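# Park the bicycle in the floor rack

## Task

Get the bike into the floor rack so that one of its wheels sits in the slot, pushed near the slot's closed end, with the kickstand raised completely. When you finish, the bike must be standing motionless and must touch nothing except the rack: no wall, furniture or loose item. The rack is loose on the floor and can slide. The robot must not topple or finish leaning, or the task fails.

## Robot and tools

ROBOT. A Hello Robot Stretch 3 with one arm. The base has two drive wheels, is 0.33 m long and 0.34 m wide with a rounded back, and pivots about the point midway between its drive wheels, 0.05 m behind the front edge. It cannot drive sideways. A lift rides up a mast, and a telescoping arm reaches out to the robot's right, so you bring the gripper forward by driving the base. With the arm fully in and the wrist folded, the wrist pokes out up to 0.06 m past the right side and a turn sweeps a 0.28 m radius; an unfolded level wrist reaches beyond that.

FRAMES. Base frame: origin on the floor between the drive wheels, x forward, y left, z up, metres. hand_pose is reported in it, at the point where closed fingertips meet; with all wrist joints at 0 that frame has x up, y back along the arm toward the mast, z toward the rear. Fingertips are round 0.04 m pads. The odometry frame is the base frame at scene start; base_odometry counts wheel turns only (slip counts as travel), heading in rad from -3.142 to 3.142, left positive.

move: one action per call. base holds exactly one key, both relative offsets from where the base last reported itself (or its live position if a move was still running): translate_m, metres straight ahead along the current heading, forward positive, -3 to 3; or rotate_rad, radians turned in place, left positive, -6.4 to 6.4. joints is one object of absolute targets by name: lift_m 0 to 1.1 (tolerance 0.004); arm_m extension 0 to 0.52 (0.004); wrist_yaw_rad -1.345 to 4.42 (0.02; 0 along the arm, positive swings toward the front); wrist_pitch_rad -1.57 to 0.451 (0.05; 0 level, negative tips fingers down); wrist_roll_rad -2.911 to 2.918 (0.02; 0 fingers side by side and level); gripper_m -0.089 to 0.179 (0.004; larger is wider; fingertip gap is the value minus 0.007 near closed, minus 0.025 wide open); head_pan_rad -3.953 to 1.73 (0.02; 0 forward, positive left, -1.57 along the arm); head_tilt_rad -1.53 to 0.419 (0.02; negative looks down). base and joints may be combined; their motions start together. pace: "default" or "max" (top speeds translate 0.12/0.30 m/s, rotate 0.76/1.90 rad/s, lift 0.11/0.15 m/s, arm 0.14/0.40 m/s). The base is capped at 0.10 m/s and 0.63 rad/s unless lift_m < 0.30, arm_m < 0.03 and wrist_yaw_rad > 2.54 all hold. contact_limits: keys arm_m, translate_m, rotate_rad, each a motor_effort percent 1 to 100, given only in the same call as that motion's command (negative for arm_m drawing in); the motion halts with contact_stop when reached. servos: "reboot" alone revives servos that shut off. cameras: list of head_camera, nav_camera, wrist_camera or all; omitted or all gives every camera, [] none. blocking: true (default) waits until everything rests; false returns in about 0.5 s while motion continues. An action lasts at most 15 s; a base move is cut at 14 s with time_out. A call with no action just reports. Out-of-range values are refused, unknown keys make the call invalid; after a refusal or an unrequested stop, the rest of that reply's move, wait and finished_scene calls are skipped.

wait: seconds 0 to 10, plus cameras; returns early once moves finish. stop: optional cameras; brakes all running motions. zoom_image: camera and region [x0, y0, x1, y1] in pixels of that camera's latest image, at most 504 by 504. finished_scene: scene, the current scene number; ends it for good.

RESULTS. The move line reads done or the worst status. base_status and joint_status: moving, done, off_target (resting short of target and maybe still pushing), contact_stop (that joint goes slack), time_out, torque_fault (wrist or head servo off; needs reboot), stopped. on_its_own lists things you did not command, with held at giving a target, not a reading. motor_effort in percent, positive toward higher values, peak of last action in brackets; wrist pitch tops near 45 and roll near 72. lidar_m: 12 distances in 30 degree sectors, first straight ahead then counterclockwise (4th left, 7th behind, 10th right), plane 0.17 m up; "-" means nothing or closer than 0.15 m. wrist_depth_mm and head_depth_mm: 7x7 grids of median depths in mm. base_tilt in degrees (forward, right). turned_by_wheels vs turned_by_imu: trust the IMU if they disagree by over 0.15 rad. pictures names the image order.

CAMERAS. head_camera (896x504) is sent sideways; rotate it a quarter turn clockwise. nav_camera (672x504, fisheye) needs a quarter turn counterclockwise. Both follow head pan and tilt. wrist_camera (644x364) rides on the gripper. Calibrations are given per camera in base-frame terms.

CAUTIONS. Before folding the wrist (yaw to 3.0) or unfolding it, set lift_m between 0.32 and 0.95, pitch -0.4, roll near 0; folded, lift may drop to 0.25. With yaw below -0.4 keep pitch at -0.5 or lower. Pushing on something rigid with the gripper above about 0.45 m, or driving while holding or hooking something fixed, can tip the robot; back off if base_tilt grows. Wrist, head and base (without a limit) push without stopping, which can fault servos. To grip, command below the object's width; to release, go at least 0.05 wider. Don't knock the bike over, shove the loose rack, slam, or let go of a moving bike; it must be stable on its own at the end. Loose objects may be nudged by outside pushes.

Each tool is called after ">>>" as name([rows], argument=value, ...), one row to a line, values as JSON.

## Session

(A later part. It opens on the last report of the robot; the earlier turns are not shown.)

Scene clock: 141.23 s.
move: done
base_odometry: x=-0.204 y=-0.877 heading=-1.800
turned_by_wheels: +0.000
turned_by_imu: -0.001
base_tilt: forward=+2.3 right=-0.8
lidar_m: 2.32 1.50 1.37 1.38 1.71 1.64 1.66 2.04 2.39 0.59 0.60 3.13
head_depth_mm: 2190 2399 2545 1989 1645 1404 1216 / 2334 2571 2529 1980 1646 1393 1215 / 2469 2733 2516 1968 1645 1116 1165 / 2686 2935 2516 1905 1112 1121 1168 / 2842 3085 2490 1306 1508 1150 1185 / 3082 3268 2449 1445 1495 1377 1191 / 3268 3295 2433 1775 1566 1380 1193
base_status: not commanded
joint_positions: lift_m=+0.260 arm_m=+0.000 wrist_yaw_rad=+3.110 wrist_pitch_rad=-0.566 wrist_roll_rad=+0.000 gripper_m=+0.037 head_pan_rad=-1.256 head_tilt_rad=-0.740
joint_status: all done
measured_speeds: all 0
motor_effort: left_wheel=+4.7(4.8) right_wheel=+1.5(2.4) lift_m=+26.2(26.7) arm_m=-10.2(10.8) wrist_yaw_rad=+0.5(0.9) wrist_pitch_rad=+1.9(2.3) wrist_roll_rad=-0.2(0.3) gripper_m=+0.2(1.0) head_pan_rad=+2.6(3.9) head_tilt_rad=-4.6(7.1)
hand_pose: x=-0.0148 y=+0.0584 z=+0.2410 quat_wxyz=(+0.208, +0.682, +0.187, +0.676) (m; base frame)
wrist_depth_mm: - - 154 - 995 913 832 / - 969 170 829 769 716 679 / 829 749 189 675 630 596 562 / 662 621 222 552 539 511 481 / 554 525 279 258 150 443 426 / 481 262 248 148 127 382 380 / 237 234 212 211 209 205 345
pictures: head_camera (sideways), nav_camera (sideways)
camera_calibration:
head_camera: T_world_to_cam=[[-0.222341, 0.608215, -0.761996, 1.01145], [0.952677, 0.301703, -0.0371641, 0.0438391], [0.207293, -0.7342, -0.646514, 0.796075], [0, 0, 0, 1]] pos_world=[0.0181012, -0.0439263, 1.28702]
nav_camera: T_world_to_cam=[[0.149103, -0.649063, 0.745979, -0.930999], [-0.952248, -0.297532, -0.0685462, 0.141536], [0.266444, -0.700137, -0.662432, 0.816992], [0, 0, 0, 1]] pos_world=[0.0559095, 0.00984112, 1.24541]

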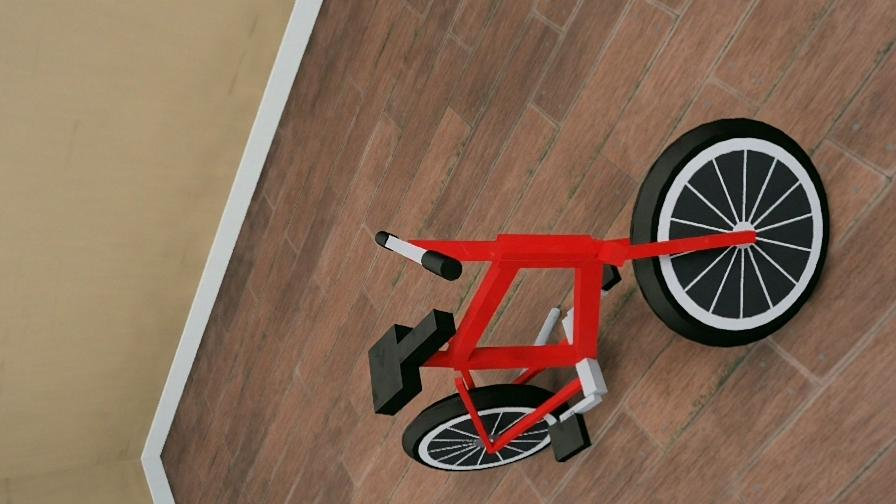

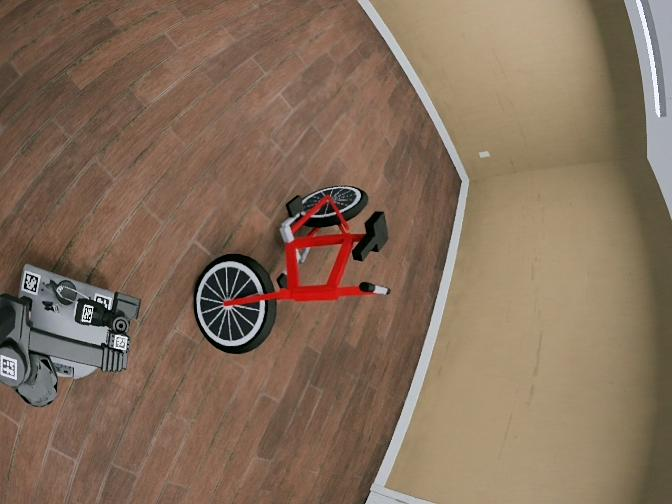

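>>> move(base={"translate_m": 0.35}, joints={"lift_m": 0.88, "wrist_pitch_rad": -0.4}, cameras=[])

>>> move(joints={"wrist_yaw_rad": 0.0, "gripper_m": 0.179, "head_pan_rad": -1.6}, cameras=["head_camera"])

>>> move(joints={"wrist_pitch_rad": -1.57, "wrist_roll_rad": 0.9}, cameras=["head_camera", "wrist_camera"])

Scene clock: 252.00 s.
move: done
base_odometry: x=-0.284 y=-1.217 heading=-1.800
turned_by_wheels: +0.000
turned_by_imu: -0.001
base_tilt: forward=+2.3 right=-0.8
lidar_m: 2.10 1.36 1.25 1.25 1.56 1.97 1.99 2.45 0.59 0.57 0.98 2.80
head_depth_mm: 2305 2524 2531 1972 1031 1038 - / 2452 2691 2518 1987 1615 1398 - / 2569 2902 2511 1225 1333 1453 - / 2792 3070 2517 1923 1379 1449 - / 3054 3187 2469 1945 1574 1378 1201 / 3209 3317 2448 1941 1610 1365 1192 / 3055 3146 2438 1930 1601 1366 1194
base_status: done
joint_positions: lift_m=+0.880 arm_m=+0.000 wrist_yaw_rad=+3.110 wrist_pitch_rad=-0.420 wrist_roll_rad=+0.000 gripper_m=+0.037 head_pan_rad=-1.255 head_tilt_rad=-0.740
joint_status: all done
measured_speeds: all 0
motor_effort: left_wheel=+4.1(9.8) right_wheel=+1.6(6.0) lift_m=+29.7(31.4) arm_m=-5.0(8.7) wrist_yaw_rad=+0.2(1.6) wrist_pitch_rad=+3.4(5.4) wrist_roll_rad=-0.1(0.3) gripper_m=+0.2(1.6) head_pan_rad=+2.1(3.5) head_tilt_rad=-4.5(5.4)
hand_pose: x=-0.0142 y=+0.0791 z=+0.8923 quat_wxyz=(+0.158, +0.693, +0.137, +0.689) (m; base frame)
wrist_depth_mm: - - 148 - - - - / - - 159 - - - - / - - 169 - - - - / - - 189 - - - - / - - 213 208 153 - - / - - - 134 127 - - / - - - 285 - - -
pictures: none
No camera images: "cameras" was empty.

Scene clock: 254.57 s.
move: done
base_odometry: x=-0.284 y=-1.217 heading=-1.800
turned_by_wheels: +0.000
turned_by_imu: -0.001
base_tilt: forward=+2.3 right=-0.8
lidar_m: 2.10 1.36 1.25 1.25 1.55 1.97 1.99 2.45 0.59 0.57 0.98 2.80
head_depth_mm: 2161 2392 2539 2005 1654 - - / 2213 2470 2533 1976 1640 - - / 2247 2522 2526 1832 1055 - - / 2337 2603 2506 1964 309 310 - / 2414 2697 2481 1204 1275 1222 1201 / 2442 2800 2449 1788 1265 1343 1201 / 2532 2891 2425 1947 1451 1367 1199
base_status: not commanded
joint_positions: lift_m=+0.880 arm_m=+0.000 wrist_yaw_rad=+0.002 wrist_pitch_rad=-0.420 wrist_roll_rad=+0.000 gripper_m=+0.179 head_pan_rad=-1.594 head_tilt_rad=-0.740
joint_status: all done
measured_speeds: all 0
motor_effort: left_wheel=+4.0(4.3) right_wheel=+1.6(2.2) lift_m=+29.6(30.2) arm_m=-3.9(5.3) wrist_yaw_rad=-0.7(3.3) wrist_pitch_rad=+3.3(4.0) wrist_roll_rad=-0.1(0.3) gripper_m=+0.8(82.6) head_pan_rad=-2.3(3.4) head_tilt_rad=-4.5(5.3)
hand_pose: x=-0.0211 y=-0.3691 z=+0.8923 quat_wxyz=(+0.692, +0.148, -0.691, -0.147) (m; base frame)
wrist_depth_mm: - - - - - - - / - - - - - - - / - - - - - - - / - - - - - - - / - - - - - - 132 / - 142 - - - - 112 / 114 125 - - - - -
pictures: head_camera (sideways)
camera_calibration:
head_camera: T_world_to_cam=[[-0.00760218, 0.647629, -0.761918, 1.01004], [0.998797, -0.0319994, -0.0371651, 0.0435591], [-0.0484501, -0.761283, -0.646607, 0.797756], [0, 0, 0, 1]] pos_world=[0.00282311, -0.0454163, 1.28702]

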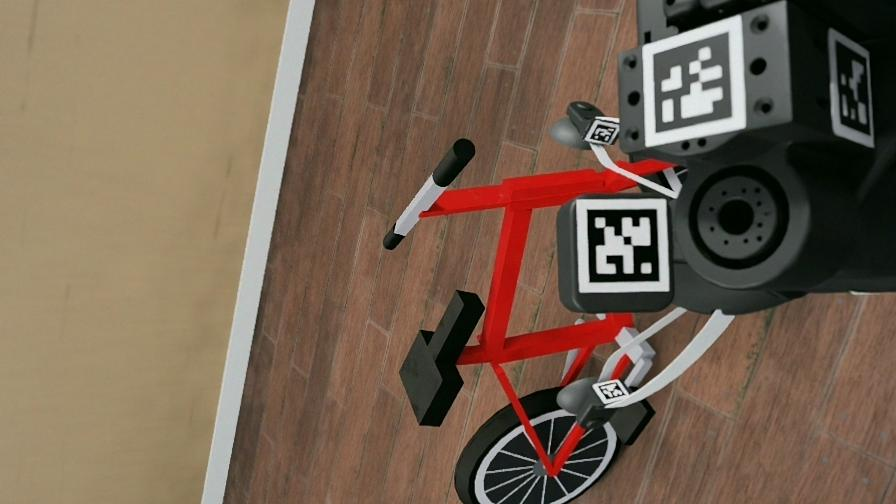

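Scene clock: 255.97 s.
move: done
base_odometry: x=-0.284 y=-1.217 heading=-1.800
turned_by_wheels: +0.000
turned_by_imu: +0.000
base_tilt: forward=+2.3 right=-0.8
lidar_m: 2.11 1.36 1.25 1.25 1.55 1.97 1.99 2.45 0.59 0.57 0.98 2.81
head_depth_mm: 2134 2364 2529 1999 1641 - - / 2198 2456 2537 2007 1678 - - / 2258 2571 2504 1823 1110 - - / 2317 2625 2482 1960 1587 1447 - / 2421 2717 2478 1204 1371 1381 1207 / 2479 2836 2454 1791 1347 1375 1194 / 2573 2886 2454 1928 1449 1374 1194
base_status: not commanded
joint_positions: lift_m=+0.880 arm_m=+0.000 wrist_yaw_rad=+0.001 wrist_pitch_rad=-1.548 wrist_roll_rad=+0.895 gripper_m=+0.179 head_pan_rad=-1.594 head_tilt_rad=-0.740
joint_status: all done
joint sent to its limit — wrist_pitch_rad, lower limit.
measured_speeds: all 0
motor_effort: left_wheel=+4.0(4.3) right_wheel=+1.5(2.3) lift_m=+29.1(29.7) arm_m=-2.9(4.1) wrist_yaw_rad=-1.5(2.3) wrist_pitch_rad=-1.7(2.6) wrist_roll_rad=+1.4(5.4) gripper_m=+0.3(1.3) head_pan_rad=-2.7(3.0) head_tilt_rad=-4.0(5.2)
hand_pose: x=-0.0217 y=-0.1265 z=+0.7620 quat_wxyz=(+0.238, +0.232, -0.674, -0.660) (m; base frame)
wrist_depth_mm: 919 927 908 902 880 875 871 / 948 931 927 928 900 892 887 / 978 950 958 954 - 924 911 / - 990 970 970 779 941 926 / - - - 989 997 964 132 / - 142 - - - - 112 / - 125 - - - - -
pictures: head_camera (sideways), wrist_camera
camera_calibration:
head_camera: T_world_to_cam=[[-0.00760218, 0.647629, -0.761918, 1.01004], [0.998797, -0.0319994, -0.0371651, 0.0435591], [-0.0484501, -0.761283, -0.646607, 0.797756], [0, 0, 0, 1]] pos_world=[0.00282311, -0.0454163, 1.28702]
wrist_camera: T_world_to_cam=[[-0.522304, 0.851174, -0.0519817, 0.151847], [0.838105, 0.523626, 0.152957, 0.000157781], [0.157412, 0.036324, -0.986865, 0.92312], [0, 0, 0, 1]] pos_world=[-0.0661325, -0.162862, 0.918864]

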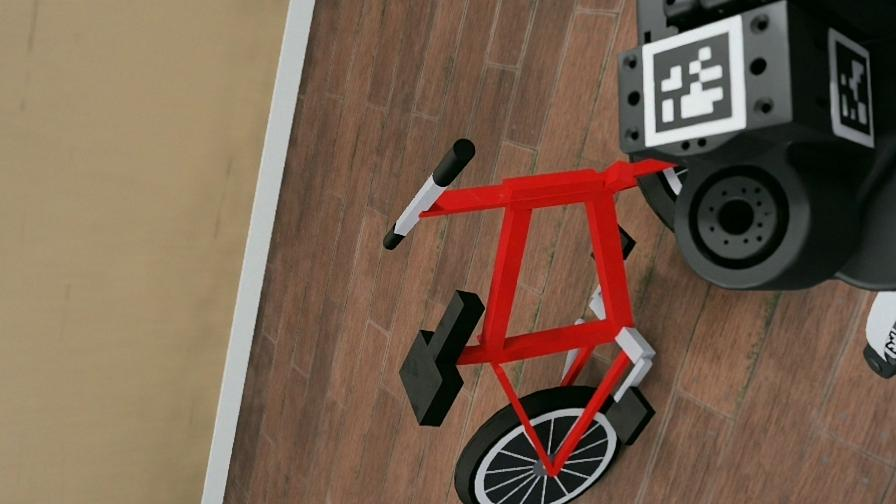

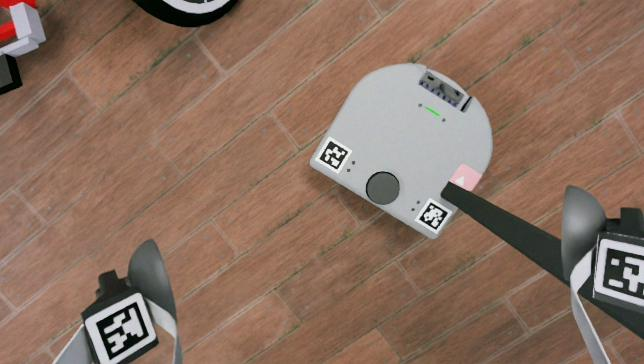

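>>> move(base={"rotate_rad": -0.948}, cameras=[])

>>> move(base={"translate_m": 0.919}, cameras=[])

>>> move(base={"rotate_rad": -0.36}, cameras=["head_camera","nav_camera","wrist_camera"])

Scene clock: 327.23 s.
move: done
base_odometry: x=-0.284 y=-1.217 heading=-2.747
turned_by_wheels: -0.948
turned_by_imu: -0.943
base_tilt: forward=+2.3 right=-0.8
lidar_m: 1.13 2.81 1.87 1.31 1.25 1.28 1.69 1.97 2.02 2.65 0.57 0.57
head_depth_mm: 2130 2292 2427 1998 1654 - - / 2334 2530 2504 1986 1685 - - / 2629 2845 2514 1968 1636 - - / 2749 3027 2492 1979 1615 1449 - / 2594 2877 2465 1954 1623 1386 1204 / 2455 2716 2485 1950 1608 1388 1198 / 2277 2522 2423 1931 1595 1176 1134
base_status: done
joint_positions: lift_m=+0.880 arm_m=+0.000 wrist_yaw_rad=+0.001 wrist_pitch_rad=-1.548 wrist_roll_rad=+0.896 gripper_m=+0.179 head_pan_rad=-1.595 head_tilt_rad=-0.741
joint_status: not commanded
measured_speeds: all 0
motor_effort: left_wheel=+5.7(10.3) right_wheel=-4.7(8.1) lift_m=+28.0(28.7) arm_m=-2.8(2.9) wrist_yaw_rad=-1.2(2.3) wrist_pitch_rad=-1.5(2.2) wrist_roll_rad=+1.4(1.6) gripper_m=+1.2(1.8) head_pan_rad=-2.3(3.0) head_tilt_rad=-4.3(5.3)
hand_pose: x=-0.0217 y=-0.1264 z=+0.7620 quat_wxyz=(+0.237, +0.232, -0.674, -0.660) (m; base frame)
wrist_depth_mm: 929 922 911 889 885 877 874 / 951 945 931 911 913 919 902 / 954 971 963 951 - 924 917 / - 857 979 962 784 962 928 / 677 - - 989 991 963 132 / 855 142 - - - 993 112 / 687 125 - - - - -
pictures: none
No camera images: "cameras" was empty.

Scene clock: 337.53 s.
move: done
base_odometry: x=-1.132 y=-1.570 heading=-2.747
turned_by_wheels: +0.000
turned_by_imu: +0.001
base_tilt: forward=+2.3 right=-0.8
lidar_m: 2.13 2.03 2.08 1.84 1.75 1.79 2.37 0.61 0.51 0.33 0.33 0.39
head_depth_mm: 2796 3080 2544 2001 924 - - / 2502 2885 2530 1966 1648 - - / 2346 2660 2526 1975 1584 - - / 2210 2479 2494 1975 1630 867 - / 2086 2326 2494 1955 1622 1345 894 / 1930 2180 2345 1941 1606 1373 1194 / 1830 2041 2208 1919 1596 1376 1196
base_status: done
joint_positions: lift_m=+0.880 arm_m=+0.000 wrist_yaw_rad=+0.001 wrist_pitch_rad=-1.548 wrist_roll_rad=+0.896 gripper_m=+0.179 head_pan_rad=-1.595 head_tilt_rad=-0.741
joint_status: not commanded
measured_speeds: all 0
motor_effort: left_wheel=+4.8(10.2) right_wheel=+2.3(6.0) lift_m=+25.9(28.2) arm_m=-18.8(18.8) wrist_yaw_rad=-0.9(2.8) wrist_pitch_rad=-1.5(2.4) wrist_roll_rad=+1.3(1.7) gripper_m=+0.6(2.3) head_pan_rad=-2.7(3.2) head_tilt_rad=-4.6(5.5)
hand_pose: x=-0.0217 y=-0.1264 z=+0.7620 quat_wxyz=(+0.237, +0.232, -0.674, -0.660) (m; base frame)
wrist_depth_mm: 940 572 908 883 884 883 865 / 954 938 718 916 902 879 876 / 986 970 738 949 - 928 916 / - - 971 977 776 950 917 / - - - 987 977 947 132 / - 142 - - - - 112 / - 125 - - - - -
pictures: none
No camera images: "cameras" was empty.

Scene clock: 339.20 s.
move: done
base_odometry: x=-1.132 y=-1.570 heading=-3.107
turned_by_wheels: -0.360
turned_by_imu: -0.358
base_tilt: forward=+2.3 right=-0.8
lidar_m: 2.19 2.06 2.04 2.20 1.76 1.74 1.89 2.78 0.61 0.35 0.33 0.33
head_depth_mm: 2448 2652 2545 1954 1632 - - / 2554 2833 2531 1987 1678 - - / 2713 2977 2515 1972 1068 - - / 2868 3140 2521 1969 1588 932 - / 2885 3073 2495 1948 1582 877 1003 / 2549 2819 2443 1947 1604 809 905 / 2299 2474 2443 1941 1592 1340 1190
base_status: done
joint_positions: lift_m=+0.880 arm_m=+0.000 wrist_yaw_rad=+0.001 wrist_pitch_rad=-1.549 wrist_roll_rad=+0.896 gripper_m=+0.179 head_pan_rad=-1.595 head_tilt_rad=-0.741
joint_status: not commanded
measured_speeds: all 0
motor_effort: left_wheel=+5.8(10.2) right_wheel=-5.0(8.1) lift_m=+25.5(25.9) arm_m=-16.7(19.8) wrist_yaw_rad=-0.1(2.2) wrist_pitch_rad=-1.7(2.0) wrist_roll_rad=+1.3(1.6) gripper_m=+0.8(1.3) head_pan_rad=-2.1(2.6) head_tilt_rad=-5.4(5.4)
hand_pose: x=-0.0217 y=-0.1264 z=+0.7620 quat_wxyz=(+0.237, +0.232, -0.674, -0.660) (m; base frame)
wrist_depth_mm: 440 919 920 895 909 886 867 / 411 581 758 925 895 890 898 / - 968 940 938 - 919 900 / - 994 771 981 784 936 942 / - - 877 990 991 967 132 / - 142 - - - - 112 / - 125 - - - - -
pictures: head_camera (sideways), nav_camera (sideways), wrist_camera
camera_calibration:
head_camera: T_world_to_cam=[[-0.00745534, 0.647728, -0.761835, 1.00993], [0.99879, -0.0322175, -0.0371662, 0.0435606], [-0.048618, -0.76119, -0.646704, 0.797884], [0, 0, 0, 1]] pos_world=[0.00281302, -0.0454137, 1.28701]
nav_camera: T_world_to_cam=[[-0.0751975, -0.661896, 0.745814, -0.929415], [-0.996997, 0.0360347, -0.0685431, 0.141805], [0.0184932, -0.748729, -0.662618, 0.818748], [0, 0, 0, 1]] pos_world=[0.056348, -0.00726634, 1.24541]
wrist_camera: T_world_to_cam=[[-0.522215, 0.851257, -0.0515081, 0.151372], [0.838159, 0.523453, 0.15325, -0.000165462], [0.157417, 0.0368577, -0.986844, 0.923177], [0, 0, 0, 1]] pos_world=[-0.0661367, -0.162796, 0.918854]

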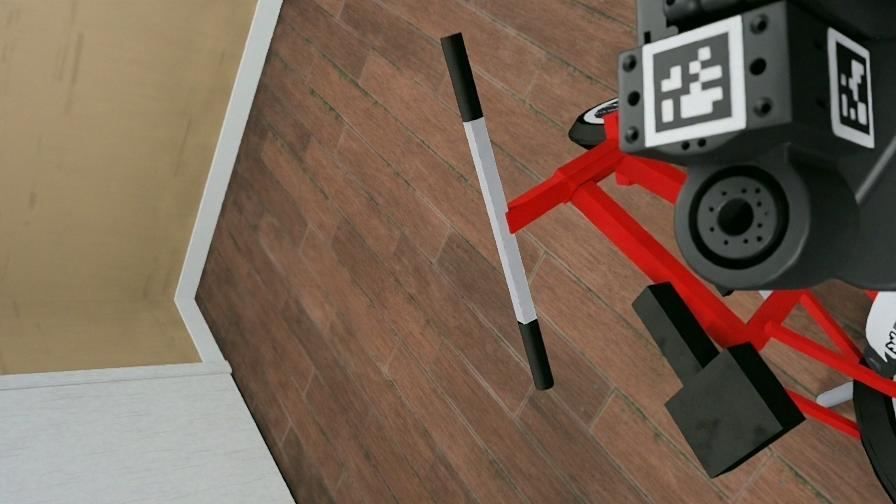

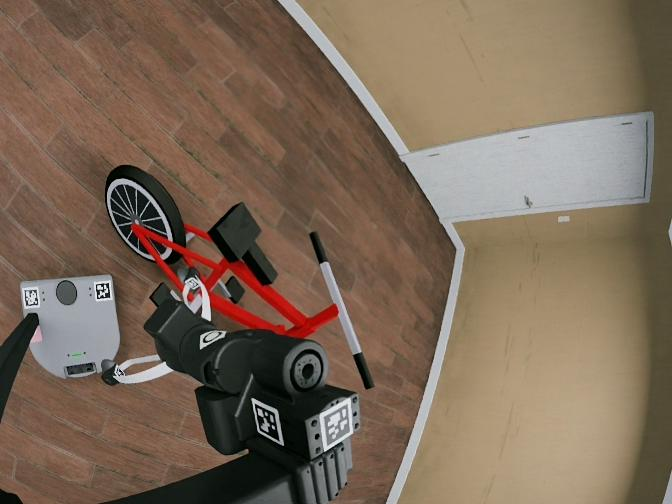

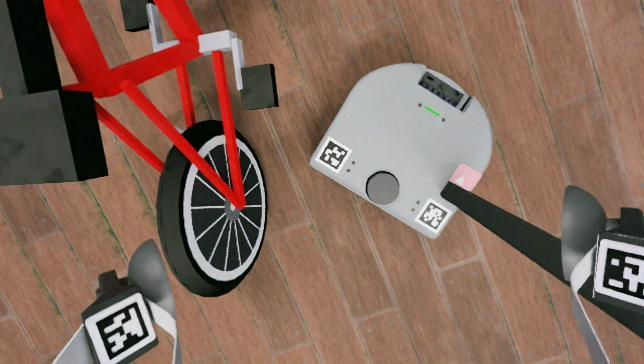

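>>> move(base={"translate_m": -0.06}, joints={"lift_m": 0.93, "arm_m": 0.40, "wrist_pitch_rad": -1.2, "wrist_roll_rad": 1.57}, cameras=["head_camera","wrist_camera"])

Scene clock: 557.60 s.
move: done
base_odometry: x=-1.072 y=-1.568 heading=-3.107
turned_by_wheels: +0.000
turned_by_imu: -0.002
base_tilt: forward=+2.3 right=-0.8
lidar_m: 2.24 2.09 2.07 2.17 1.72 1.70 1.83 2.74 0.59 0.51 0.36 0.37
head_depth_mm: 2413 2601 298 - 1605 1406 1215 / 2554 384 322 1931 1640 1308 1215 / 2614 478 590 1997 1623 1143 1209 / 2835 479 562 1921 999 1170 1187 / 2938 3105 2241 1950 1584 1142 1038 / 2638 2869 2458 1949 1573 845 1136 / 2359 2566 2433 1927 1598 811 903
base_status: done
joint_positions: lift_m=+0.930 arm_m=+0.400 wrist_yaw_rad=+0.000 wrist_pitch_rad=-1.205 wrist_roll_rad=+1.568 gripper_m=+0.179 head_pan_rad=-1.595 head_tilt_rad=-0.741
joint_status: all done
measured_speeds: all 0
motor_effort: left_wheel=+1.6(3.9) right_wheel=-4.0(8.6) lift_m=+22.6(31.5) arm_m=+19.5(21.4) wrist_yaw_rad=+0.9(2.5) wrist_pitch_rad=+0.4(2.8) wrist_roll_rad=+0.6(4.4) gripper_m=+0.3(1.7) head_pan_rad=-2.1(2.8) head_tilt_rad=-3.9(5.6)
hand_pose: x=-0.0215 y=-0.6138 z=+0.8207 quat_wxyz=(+0.001, +0.001, -0.824, -0.567) (m; base frame)
wrist_depth_mm: - - - 251 608 829 777 / - - - 428 584 867 780 / - - - - 464 673 644 / - - - - - 612 825 / - - - - - 425 132 / - 141 - - - 971 112 / - 126 - - - - -
pictures: head_camera (sideways), wrist_camera
camera_calibration:
head_camera: T_world_to_cam=[[-0.00736041, 0.647901, -0.761689, 1.00974], [0.998785, -0.0323492, -0.0371681, 0.0435631], [-0.0487212, -0.761037, -0.646876, 0.798108], [0, 0, 0, 1]] pos_world=[0.00280674, -0.0454099, 1.287]
wrist_camera: T_world_to_cam=[[0.123645, 0.914434, -0.385386, 0.896103], [0.979496, -0.0502153, 0.195106, -0.137539], [0.159059, -0.401608, -0.901893, 0.660231], [0, 0, 0, 1]] pos_world=[-0.0810955, -0.56118, 0.967638]

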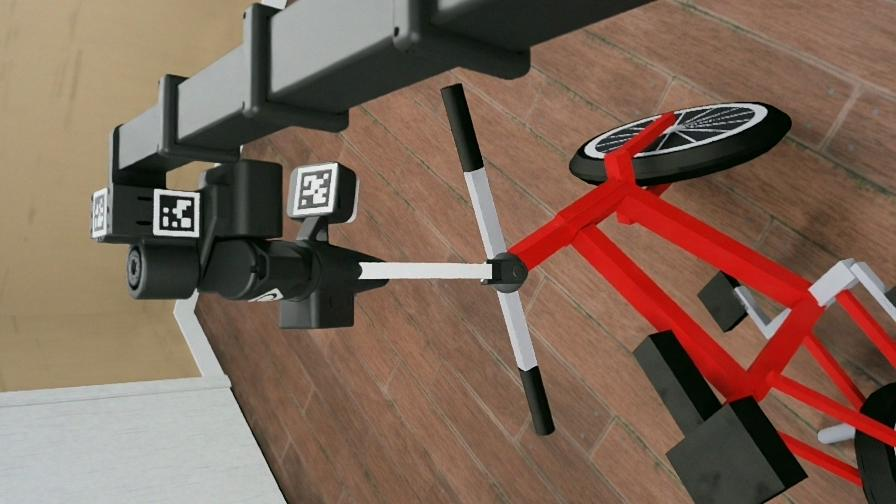

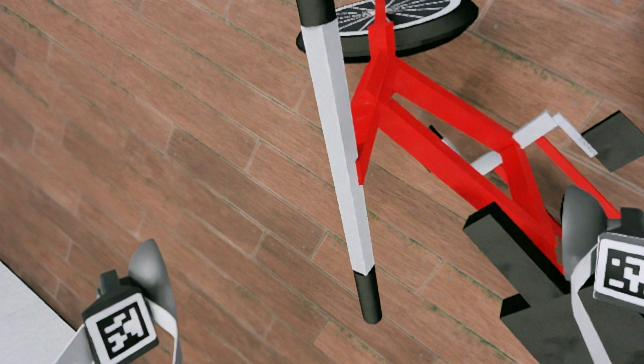

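>>> move(base={"translate_m": -0.015}, joints={"lift_m": 0.85, "arm_m": 0.463}, cameras=["wrist_camera"])

>>> move(joints={"lift_m": 0.768}, cameras=["head_camera","wrist_camera"])

Scene clock: 584.50 s.
move: done
base_odometry: x=-1.057 y=-1.568 heading=-3.107
turned_by_wheels: +0.000
turned_by_imu: -0.001
base_tilt: forward=+2.3 right=-0.8
lidar_m: 2.25 2.11 2.08 2.15 1.71 1.68 1.81 2.73 0.58 0.51 0.37 0.38
head_depth_mm: 2413 2634 2570 1879 284 - 1209 / 2537 2817 469 350 326 1319 1213 / 2639 605 578 1921 1639 1123 1216 / 2861 583 596 1898 1051 1301 1204 / 2948 3116 2392 1939 1579 1173 1028 / 2635 2906 2467 1946 1576 865 1032 / 2329 2549 2449 1937 1603 806 900
base_status: done
joint_positions: lift_m=+0.850 arm_m=+0.463 wrist_yaw_rad=+0.000 wrist_pitch_rad=-1.205 wrist_roll_rad=+1.568 gripper_m=+0.179 head_pan_rad=-1.595 head_tilt_rad=-0.741
joint_status: all done
measured_speeds: all 0
motor_effort: left_wheel=+0.4(3.1) right_wheel=-4.2(8.0) lift_m=+22.7(24.5) arm_m=+19.6(21.5) wrist_yaw_rad=+0.6(2.0) wrist_pitch_rad=+1.1(1.5) wrist_roll_rad=+0.4(0.8) gripper_m=+0.2(1.5) head_pan_rad=-2.2(2.7) head_tilt_rad=-4.8(5.4)
hand_pose: x=-0.0215 y=-0.6768 z=+0.7407 quat_wxyz=(+0.001, +0.001, -0.824, -0.567) (m; base frame)
wrist_depth_mm: - - - 960 159 738 705 / - - - 969 182 777 727 / - - - 997 203 529 717 / - - - - 224 368 584 / - - - - 892 860 131 / - 141 - - 930 879 113 / - 125 - - 979 905 322
pictures: wrist_camera
camera_calibration:
wrist_camera: T_world_to_cam=[[0.123645, 0.914387, -0.385497, 0.922962], [0.979496, -0.0501915, 0.195112, -0.125086], [0.159059, -0.401717, -0.901844, 0.562666], [0, 0, 0, 1]] pos_world=[-0.0810955, -0.62419, 0.887642]

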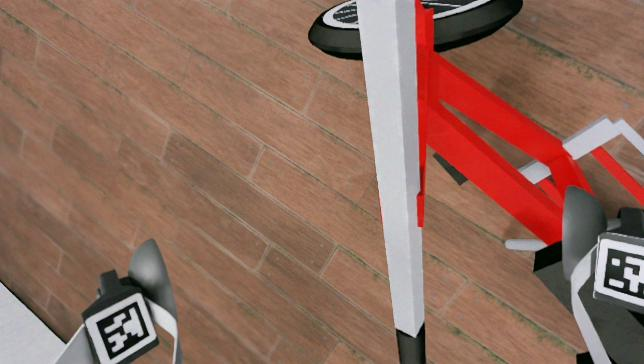

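Scene clock: 586.07 s.
move: done
base_odometry: x=-1.057 y=-1.568 heading=-3.107
turned_by_wheels: +0.000
turned_by_imu: +0.000
base_tilt: forward=+2.3 right=-0.8
lidar_m: 2.26 2.11 2.08 2.16 1.71 1.69 1.81 2.71 0.58 0.51 0.37 0.38
head_depth_mm: 2432 2617 2543 2003 1650 333 293 / 2531 2782 2524 1835 385 333 1149 / 2699 2984 634 558 1230 1127 1206 / 2814 3035 633 732 970 1302 1205 / 2924 3157 2473 1891 1584 1175 1026 / 2624 2882 2458 1928 1573 860 1032 / 2377 2574 2443 1945 1589 807 901
base_status: not commanded
joint_positions: lift_m=+0.768 arm_m=+0.463 wrist_yaw_rad=+0.000 wrist_pitch_rad=-1.205 wrist_roll_rad=+1.568 gripper_m=+0.179 head_pan_rad=-1.595 head_tilt_rad=-0.741
joint_status: all done
measured_speeds: all 0
motor_effort: left_wheel=+0.2(0.5) right_wheel=-4.2(4.8) lift_m=+23.3(23.9) arm_m=+18.4(20.0) wrist_yaw_rad=+0.4(1.3) wrist_pitch_rad=+0.9(1.4) wrist_roll_rad=+0.5(0.7) gripper_m=+0.6(1.3) head_pan_rad=-2.4(2.8) head_tilt_rad=-4.5(5.0)
hand_pose: x=-0.0215 y=-0.6768 z=+0.6587 quat_wxyz=(+0.001, +0.001, -0.824, -0.567) (m; base frame)
wrist_depth_mm: - - 964 90 366 685 643 / - - 979 101 301 703 666 / - - - 109 262 462 655 / - - - 123 287 288 499 / - - - 146 822 793 132 / - 142 - - 849 806 115 / - 125 - - 875 831 243
pictures: head_camera (sideways), wrist_camera
camera_calibration:
head_camera: T_world_to_cam=[[-0.00736041, 0.647901, -0.761689, 1.00974], [0.998785, -0.0323492, -0.0371681, 0.0435631], [-0.0487212, -0.761037, -0.646876, 0.798108], [0, 0, 0, 1]] pos_world=[0.00280674, -0.0454099, 1.287]
wrist_camera: T_world_to_cam=[[0.123645, 0.914387, -0.385497, 0.891352], [0.979496, -0.0501917, 0.195112, -0.109086], [0.159059, -0.401717, -0.901844, 0.488711], [0, 0, 0, 1]] pos_world=[-0.0810955, -0.624192, 0.805639]

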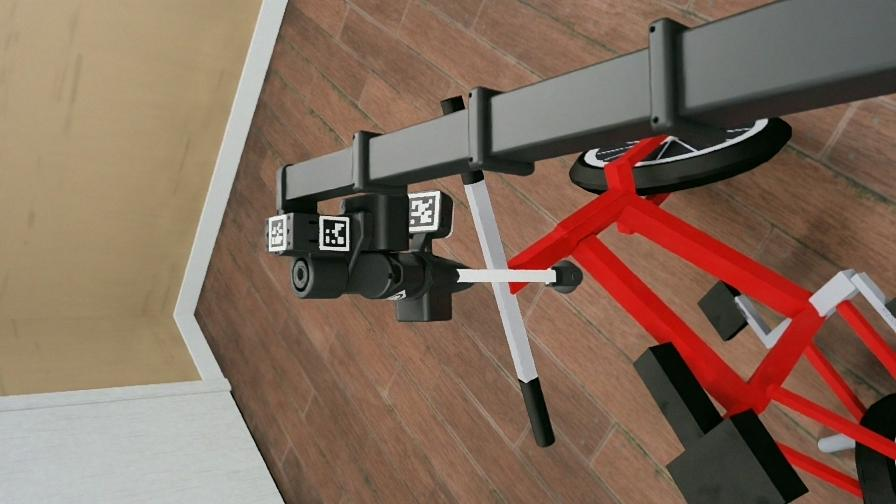

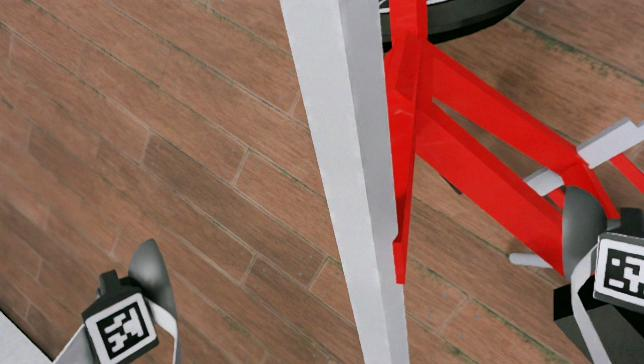

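>>> move(joints={"gripper_m": 0.0}, cameras=["head_camera","wrist_camera"])

Scene clock: 596.37 s.
move: done
base_odometry: x=-1.057 y=-1.568 heading=-3.107
turned_by_wheels: +0.000
turned_by_imu: -0.001
base_tilt: forward=+2.3 right=-0.8
lidar_m: 2.25 2.11 2.08 2.16 1.71 1.68 1.82 2.72 0.58 0.51 0.37 0.38
head_depth_mm: 2383 2641 2518 1990 1642 333 293 / 2520 2761 2522 1832 385 332 1148 / 2697 2932 640 557 1234 1123 1207 / 2849 3040 632 736 1057 1311 1201 / 2908 3102 2451 1891 1577 1167 1031 / 2610 2900 2465 1951 1570 864 1036 / 2341 2563 2415 1924 1604 805 903
base_status: not commanded
joint_positions: lift_m=+0.768 arm_m=+0.463 wrist_yaw_rad=+0.000 wrist_pitch_rad=-1.221 wrist_roll_rad=+1.568 gripper_m=+0.001 head_pan_rad=-1.595 head_tilt_rad=-0.741
joint_status: all done
measured_speeds: all 0
motor_effort: left_wheel=+0.4(0.6) right_wheel=-4.3(4.8) lift_m=+28.4(28.4) arm_m=+12.9(15.4) wrist_yaw_rad=+0.5(1.1) wrist_pitch_rad=+3.7(4.3) wrist_roll_rad=+0.4(0.8) gripper_m=-12.8(83.6) head_pan_rad=-1.4(2.9) head_tilt_rad=-4.0(5.2)
hand_pose: x=-0.0215 y=-0.6728 z=+0.6576 quat_wxyz=(+0.001, +0.001, -0.819, -0.574) (m; base frame)
wrist_depth_mm: - - 943 91 371 686 643 / - - 974 103 357 704 654 / - - - 110 274 467 668 / - - - 123 287 298 501 / - - - 141 149 301 407 / - - - 131 128 782 298 / - - - - 885 823 251
pictures: head_camera (sideways), wrist_camera
camera_calibration:
head_camera: T_world_to_cam=[[-0.00736033, 0.647901, -0.761689, 1.00974], [0.998785, -0.0323493, -0.0371681, 0.0435631], [-0.0487213, -0.761037, -0.646876, 0.798108], [0, 0, 0, 1]] pos_world=[0.00280673, -0.0454099, 1.287]
wrist_camera: T_world_to_cam=[[0.123641, 0.920543, -0.370558, 0.881549], [0.979496, -0.0533573, 0.194269, -0.110247], [0.159061, -0.38698, -0.908265, 0.503492], [0, 0, 0, 1]] pos_world=[-0.0810954, -0.622545, 0.805388]

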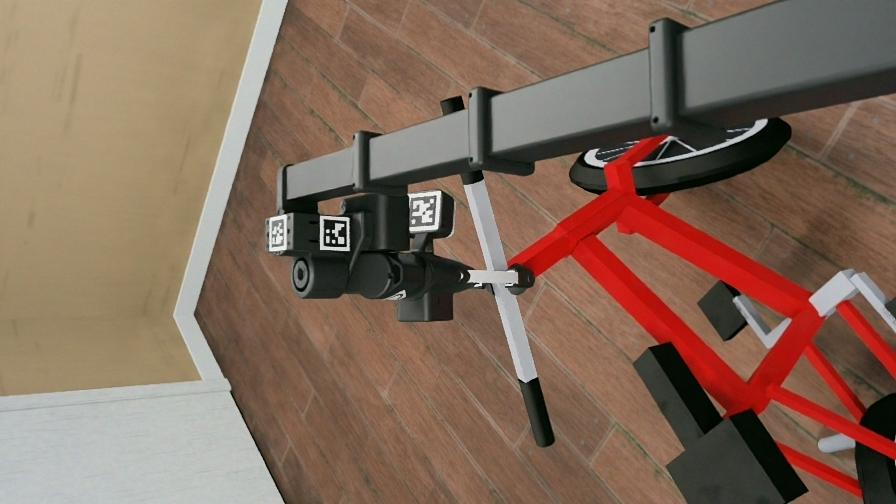

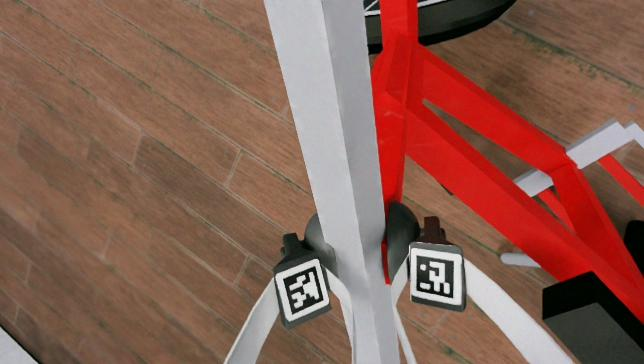

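>>> move(joints={"gripper_m": -0.06}, cameras=["wrist_camera"])

>>> move(joints={"lift_m": 0.783}, cameras=["head_camera","wrist_camera"])

Scene clock: 600.83 s.
move: done
base_odometry: x=-1.057 y=-1.568 heading=-3.107
turned_by_wheels: +0.000
turned_by_imu: -0.001
base_tilt: forward=+2.3 right=-0.7
lidar_m: 2.25 2.11 2.08 2.16 1.70 1.68 1.82 2.72 0.58 0.51 0.37 0.38
head_depth_mm: 2375 2637 2582 1997 1647 333 293 / 2547 2789 2527 805 384 333 1149 / 2656 2929 641 558 1232 1129 1213 / 2850 3130 633 735 1052 1303 1201 / 2920 3124 2472 1893 1583 1167 1028 / 2631 2903 2447 1961 1586 862 1035 / 2395 2577 2426 1933 1602 805 903
base_status: not commanded
joint_positions: lift_m=+0.768 arm_m=+0.463 wrist_yaw_rad=+0.000 wrist_pitch_rad=-1.218 wrist_roll_rad=+1.568 gripper_m=-0.059 head_pan_rad=-1.595 head_tilt_rad=-0.741
joint_status: all done
measured_speeds: all 0
motor_effort: left_wheel=+0.5(0.7) right_wheel=-4.4(4.7) lift_m=+32.4(32.4) arm_m=+8.5(10.0) wrist_yaw_rad=+0.2(1.1) wrist_pitch_rad=+3.1(4.1) wrist_roll_rad=+0.6(0.7) gripper_m=-28.9(98.5) head_pan_rad=-2.3(3.1) head_tilt_rad=-4.3(5.1)
hand_pose: x=-0.0215 y=-0.6736 z=+0.6578 quat_wxyz=(+0.001, +0.001, -0.820, -0.572) (m; base frame)
wrist_depth_mm: - - 945 90 374 684 641 / - - 977 102 318 703 660 / - - - 109 273 465 659 / - - - 121 287 295 505 / - - - 137 152 302 400 / - - - 128 127 786 301 / - - - - 880 810 251
pictures: wrist_camera
camera_calibration:
wrist_camera: T_world_to_cam=[[0.123649, 0.919407, -0.373365, 0.883404], [0.979495, -0.0527724, 0.194433, -0.11004], [0.15906, -0.389751, -0.90708, 0.500733], [0, 0, 0, 1]] pos_world=[-0.0810955, -0.622854, 0.805432]

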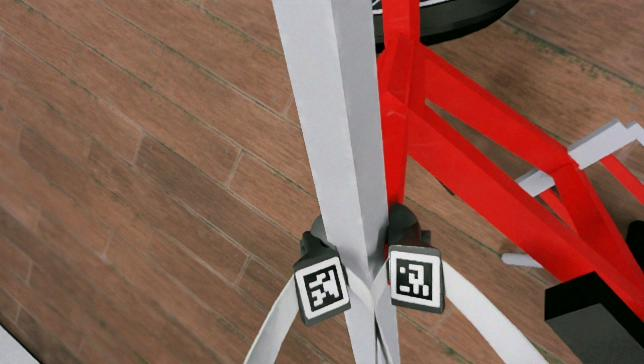

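Scene clock: 601.67 s.
move: done
base_odometry: x=-1.057 y=-1.568 heading=-3.107
turned_by_wheels: +0.000
turned_by_imu: +0.000
base_tilt: forward=+2.3 right=-0.8
lidar_m: 2.25 2.10 2.08 2.15 1.70 1.69 1.81 2.72 0.58 0.51 0.37 0.38
head_depth_mm: 2402 2649 2531 1986 1634 309 - / 2529 2761 2545 474 374 322 1160 / 2673 2972 616 710 1306 1130 1209 / 2838 3108 624 835 1060 1299 1200 / 2863 3119 2363 1913 1601 1170 1027 / 2641 2908 2449 1920 1586 863 1036 / 2347 2602 2436 1932 1607 807 899
base_status: not commanded
joint_positions: lift_m=+0.783 arm_m=+0.463 wrist_yaw_rad=+0.001 wrist_pitch_rad=-1.229 wrist_roll_rad=+1.568 gripper_m=-0.056 head_pan_rad=-1.595 head_tilt_rad=-0.741
joint_status: all done
measured_speeds: all 0
motor_effort: left_wheel=+3.7(3.8) right_wheel=-4.5(4.5) lift_m=+32.9(37.7) arm_m=+7.6(9.2) wrist_yaw_rad=-1.1(1.5) wrist_pitch_rad=+5.2(5.7) wrist_roll_rad=+0.5(0.6) gripper_m=-8.2(30.0) head_pan_rad=-2.1(2.7) head_tilt_rad=-4.8(5.1)
hand_pose: x=-0.0215 y=-0.6708 z=+0.6721 quat_wxyz=(+0.002, +0.001, -0.817, -0.577) (m; base frame)
wrist_depth_mm: - - 951 104 391 700 656 / - - 987 113 339 727 669 / - - 998 124 289 501 671 / - - - 138 820 313 520 / - - - 152 842 318 432 / - - - 127 125 816 292 / - - - - 898 826 264
pictures: head_camera (sideways), wrist_camera
camera_calibration:
head_camera: T_world_to_cam=[[-0.00735964, 0.647933, -0.761662, 1.0097], [0.998785, -0.0323476, -0.0371685, 0.0435635], [-0.0487206, -0.76101, -0.646908, 0.79815], [0, 0, 0, 1]] pos_world=[0.00280675, -0.0454093, 1.287]
wrist_camera: T_world_to_cam=[[0.122566, 0.923558, -0.363344, 0.882273], [0.979559, -0.0537357, 0.193846, -0.113002], [0.159503, -0.379675, -0.911266, 0.524347], [0, 0, 0, 1]] pos_world=[-0.0810794, -0.621821, 0.820293]

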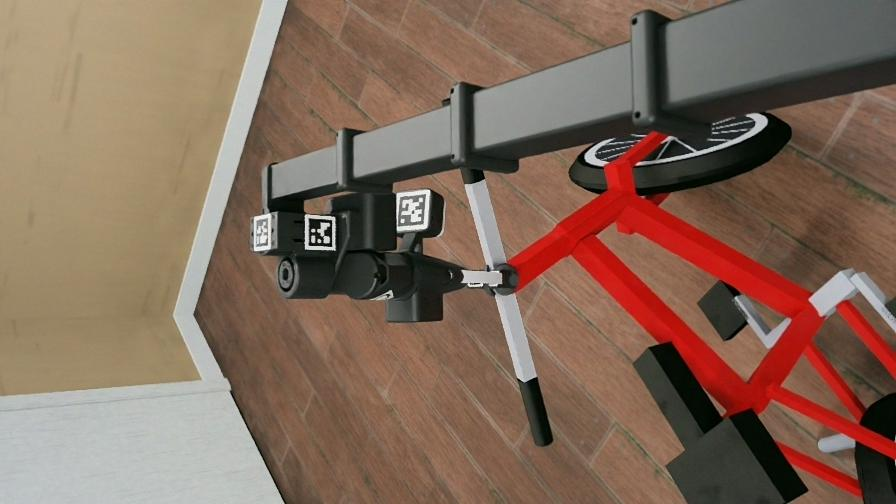

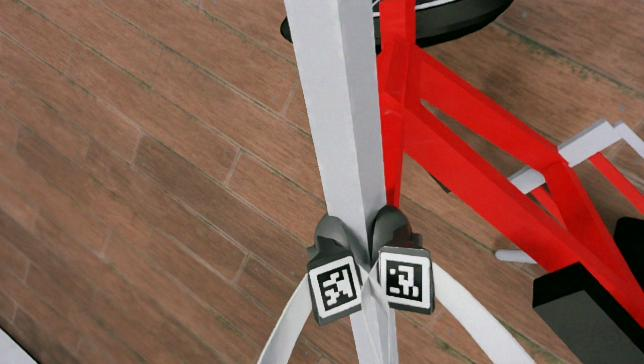

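>>> move(joints={"gripper_m": 0.09}, cameras=["wrist_camera"])

>>> move(joints={"lift_m": 0.742}, cameras=["wrist_camera"])

>>> move(joints={"gripper_m": -0.03}, cameras=["head_camera","wrist_camera"])

Scene clock: 607.37 s.
move: done
base_odometry: x=-1.057 y=-1.568 heading=-3.107
turned_by_wheels: +0.000
turned_by_imu: -0.001
base_tilt: forward=+2.3 right=-0.8
lidar_m: 2.26 2.10 2.08 2.15 1.71 1.69 1.81 2.72 0.58 0.51 0.37 0.38
head_depth_mm: 2395 2641 2550 1998 1649 309 - / 2533 2745 2523 474 374 322 1164 / 2676 2939 613 711 1309 1119 1209 / 2822 3081 625 776 1056 1306 1203 / 2968 3170 2395 1893 1573 1177 1034 / 2632 2860 2465 1952 1581 863 1037 / 2376 2558 2456 1943 1600 804 904
base_status: not commanded
joint_positions: lift_m=+0.783 arm_m=+0.463 wrist_yaw_rad=+0.001 wrist_pitch_rad=-1.207 wrist_roll_rad=+1.568 gripper_m=+0.090 head_pan_rad=-1.595 head_tilt_rad=-0.741
joint_status: all done
measured_speeds: all 0
motor_effort: left_wheel=+3.7(4.0) right_wheel=-4.4(4.8) lift_m=+27.2(27.4) arm_m=+2.5(4.6) wrist_yaw_rad=-1.0(2.1) wrist_pitch_rad=+1.3(5.8) wrist_roll_rad=+0.5(0.8) gripper_m=+0.2(79.9) head_pan_rad=-2.8(2.8) head_tilt_rad=-3.7(5.3)
hand_pose: x=-0.0215 y=-0.6764 z=+0.6736 quat_wxyz=(+0.002, +0.001, -0.823, -0.568) (m; base frame)
wrist_depth_mm: - - 960 104 377 692 651 / - - 989 110 305 713 667 / - - - 129 282 482 666 / - - - 144 293 303 520 / - - - 983 151 144 402 / - - 131 - 188 123 279 / - - - - 890 847 93
pictures: wrist_camera
camera_calibration:
wrist_camera: T_world_to_cam=[[0.122585, 0.915262, -0.383756, 0.896039], [0.979553, -0.0494275, 0.195019, -0.111461], [0.159525, -0.399815, -0.902607, 0.50411], [0, 0, 0, 1]] pos_world=[-0.0810768, -0.624069, 0.82061]

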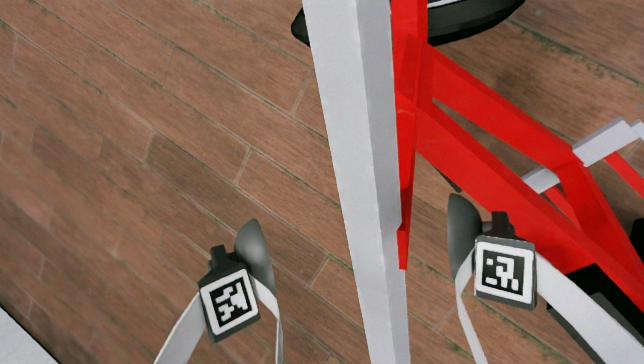

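Scene clock: 608.57 s.
move: done
base_odometry: x=-1.057 y=-1.568 heading=-3.107
turned_by_wheels: +0.000
turned_by_imu: +0.000
base_tilt: forward=+2.3 right=-0.8
lidar_m: 2.26 2.10 2.08 2.15 1.70 1.69 1.82 2.73 0.58 0.51 0.37 0.38
head_depth_mm: 2403 2635 2505 2002 1641 1344 308 / 2510 2764 2512 1866 418 352 321 / 2691 2955 2302 555 1064 1124 1211 / 2841 3108 656 731 983 1299 1204 / 2925 3134 2470 1858 1577 1166 1028 / 2637 2930 2462 1956 1567 862 1038 / 2355 2566 2433 1945 1604 807 901
base_status: not commanded
joint_positions: lift_m=+0.742 arm_m=+0.463 wrist_yaw_rad=+0.001 wrist_pitch_rad=-1.206 wrist_roll_rad=+1.568 gripper_m=+0.090 head_pan_rad=-1.595 head_tilt_rad=-0.741
joint_status: all done
measured_speeds: all 0
motor_effort: left_wheel=+3.9(4.1) right_wheel=-4.3(4.6) lift_m=+22.6(25.5) arm_m=+1.4(2.6) wrist_yaw_rad=-1.2(2.1) wrist_pitch_rad=+1.4(1.6) wrist_roll_rad=+0.6(0.7) gripper_m=+1.3(1.7) head_pan_rad=-2.1(2.8) head_tilt_rad=-4.8(5.3)
hand_pose: x=-0.0215 y=-0.6765 z=+0.6326 quat_wxyz=(+0.002, +0.001, -0.823, -0.568) (m; base frame)
wrist_depth_mm: - - - 74 352 657 609 / - - - 76 285 671 626 / - - 999 84 249 425 635 / - - - 96 263 262 474 / - - - 105 144 145 379 / - - 130 120 840 123 272 / - - - 144 863 804 93
pictures: wrist_camera
camera_calibration:
wrist_camera: T_world_to_cam=[[0.122585, 0.915026, -0.384318, 0.880658], [0.979553, -0.0493069, 0.19505, -0.10342], [0.159526, -0.40037, -0.902361, 0.46655], [0, 0, 0, 1]] pos_world=[-0.0810767, -0.624131, 0.779621]

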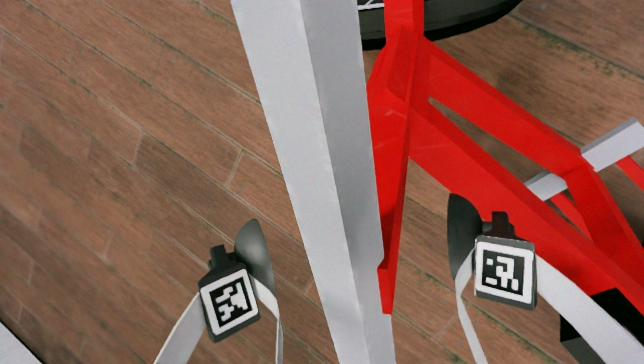

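Scene clock: 610.30 s.
move: done
base_odometry: x=-1.057 y=-1.568 heading=-3.107
turned_by_wheels: +0.000
turned_by_imu: +0.000
base_tilt: forward=+2.3 right=-0.8
lidar_m: 2.26 2.10 2.08 2.16 1.70 1.68 1.82 2.72 0.58 0.51 0.37 0.38
head_depth_mm: 2386 2644 2569 2003 1647 1338 307 / 2541 2801 2534 1921 417 353 322 / 2654 2943 2233 556 1050 1127 1208 / 2842 3090 657 732 1056 1302 1209 / 2941 3202 2489 1837 1594 1169 1026 / 2630 2891 2454 1942 1581 865 1039 / 2380 2565 2444 1933 1611 808 900
base_status: not commanded
joint_positions: lift_m=+0.742 arm_m=+0.463 wrist_yaw_rad=+0.001 wrist_pitch_rad=-1.195 wrist_roll_rad=+1.569 gripper_m=-0.029 head_pan_rad=-1.595 head_tilt_rad=-0.741
joint_status: all done
measured_speeds: all 0
motor_effort: left_wheel=+3.8(4.0) right_wheel=-4.2(4.9) lift_m=+23.3(23.4) arm_m=-0.7(1.5) wrist_yaw_rad=-0.1(1.7) wrist_pitch_rad=-0.9(1.8) wrist_roll_rad=+0.2(0.8) gripper_m=-25.6(96.4) head_pan_rad=-2.1(2.8) head_tilt_rad=-5.5(5.5)
hand_pose: x=-0.0215 y=-0.6792 z=+0.6334 quat_wxyz=(+0.001, +0.001, -0.826, -0.563) (m; base frame)
wrist_depth_mm: - - - 72 346 650 611 / - - 962 77 272 670 628 / - - - 85 246 419 629 / - - - 97 261 259 464 / - - - 107 132 738 371 / - - - 129 126 745 269 / - - - 143 850 767 225
pictures: head_camera (sideways), wrist_camera
camera_calibration:
head_camera: T_world_to_cam=[[-0.00735956, 0.647933, -0.761661, 1.0097], [0.998785, -0.0323477, -0.0371685, 0.0435635], [-0.0487207, -0.76101, -0.646908, 0.79815], [0, 0, 0, 1]] pos_world=[0.00280675, -0.0454093, 1.287]
wrist_camera: T_world_to_cam=[[0.123392, 0.9107, -0.394208, 0.886756], [0.97948, -0.0479796, 0.195747, -0.103217], [0.159352, -0.410273, -0.897933, 0.456625], [0, 0, 0, 1]] pos_world=[-0.0810836, -0.62518, 0.779789]

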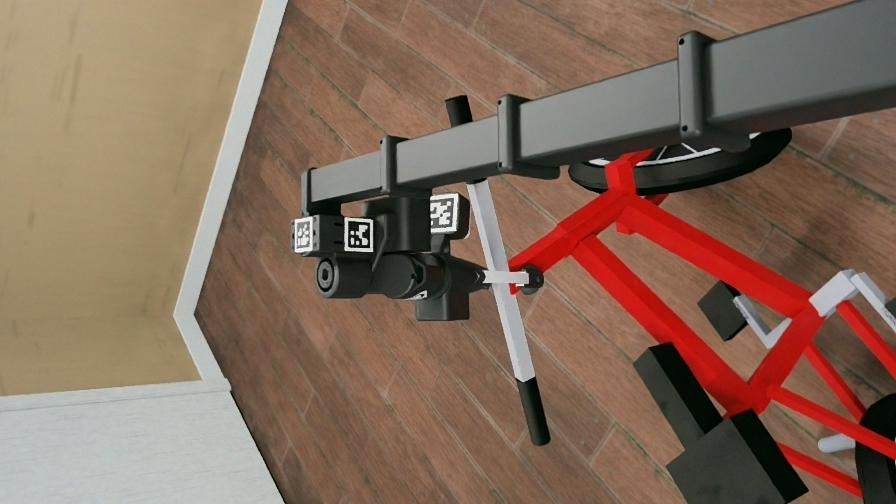

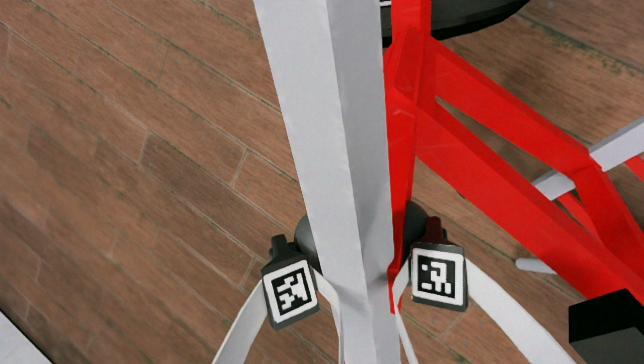

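>>> move(joints={"lift_m": 0.762}, cameras=["head_camera","wrist_camera"])

Scene clock: 614.00 s.
move: done
base_odometry: x=-1.057 y=-1.568 heading=-3.107
turned_by_wheels: +0.000
turned_by_imu: -0.001
base_tilt: forward=+2.3 right=-0.8
lidar_m: 2.25 2.10 2.07 2.16 1.71 1.68 1.81 2.72 0.58 0.51 0.37 0.38
head_depth_mm: 2407 2625 2564 1998 1652 340 294 / 2522 2792 2525 1884 392 338 1110 / 2666 2978 651 557 1176 1127 1209 / 2855 3052 641 735 1057 1307 1207 / 2936 3181 2437 1903 1581 1177 1035 / 2617 2844 2457 1938 1570 862 1136 / 2361 2554 2436 1931 1595 807 904
base_status: not commanded
joint_positions: lift_m=+0.762 arm_m=+0.463 wrist_yaw_rad=+0.002 wrist_pitch_rad=-1.210 wrist_roll_rad=+1.570 gripper_m=-0.026 head_pan_rad=-1.595 head_tilt_rad=-0.741
joint_status: all done
measured_speeds: all 0
motor_effort: left_wheel=+6.4(6.6) right_wheel=-7.1(7.1) lift_m=+37.1(37.2) arm_m=-4.1(4.4) wrist_yaw_rad=-2.0(2.8) wrist_pitch_rad=+1.9(2.3) wrist_roll_rad=-0.3(0.5) gripper_m=-8.6(9.4) head_pan_rad=-2.1(3.0) head_tilt_rad=-4.6(5.0)
hand_pose: x=-0.0214 y=-0.6756 z=+0.6524 quat_wxyz=(+0.001, +0.001, -0.822, -0.569) (m; base frame)
wrist_depth_mm: - - 942 85 361 673 640 / - - 963 - 287 699 648 / - - - 104 263 458 647 / - - - 115 798 282 496 / - - - 135 147 736 400 / - - - 130 128 773 286 / - - - - 857 783 245
pictures: head_camera (sideways), wrist_camera
camera_calibration:
head_camera: T_world_to_cam=[[-0.00735956, 0.647933, -0.761662, 1.0097], [0.998785, -0.0323477, -0.0371685, 0.0435635], [-0.0487207, -0.76101, -0.646908, 0.79815], [0, 0, 0, 1]] pos_world=[0.00280675, -0.0454093, 1.287]
wrist_camera: T_world_to_cam=[[0.123748, 0.916382, -0.380698, 0.885939], [0.97935, -0.0509766, 0.195638, -0.108816], [0.159872, -0.397047, -0.903767, 0.487898], [0, 0, 0, 1]] pos_world=[-0.0810655, -0.623687, 0.79951]

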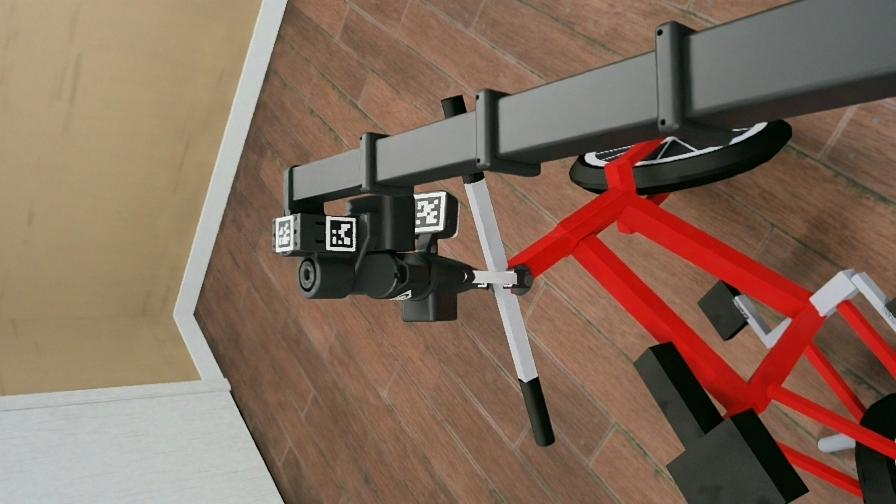

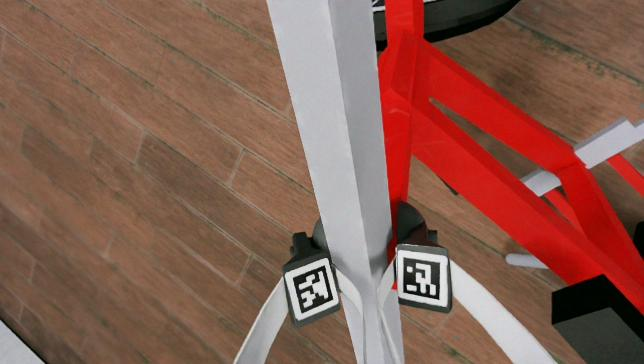

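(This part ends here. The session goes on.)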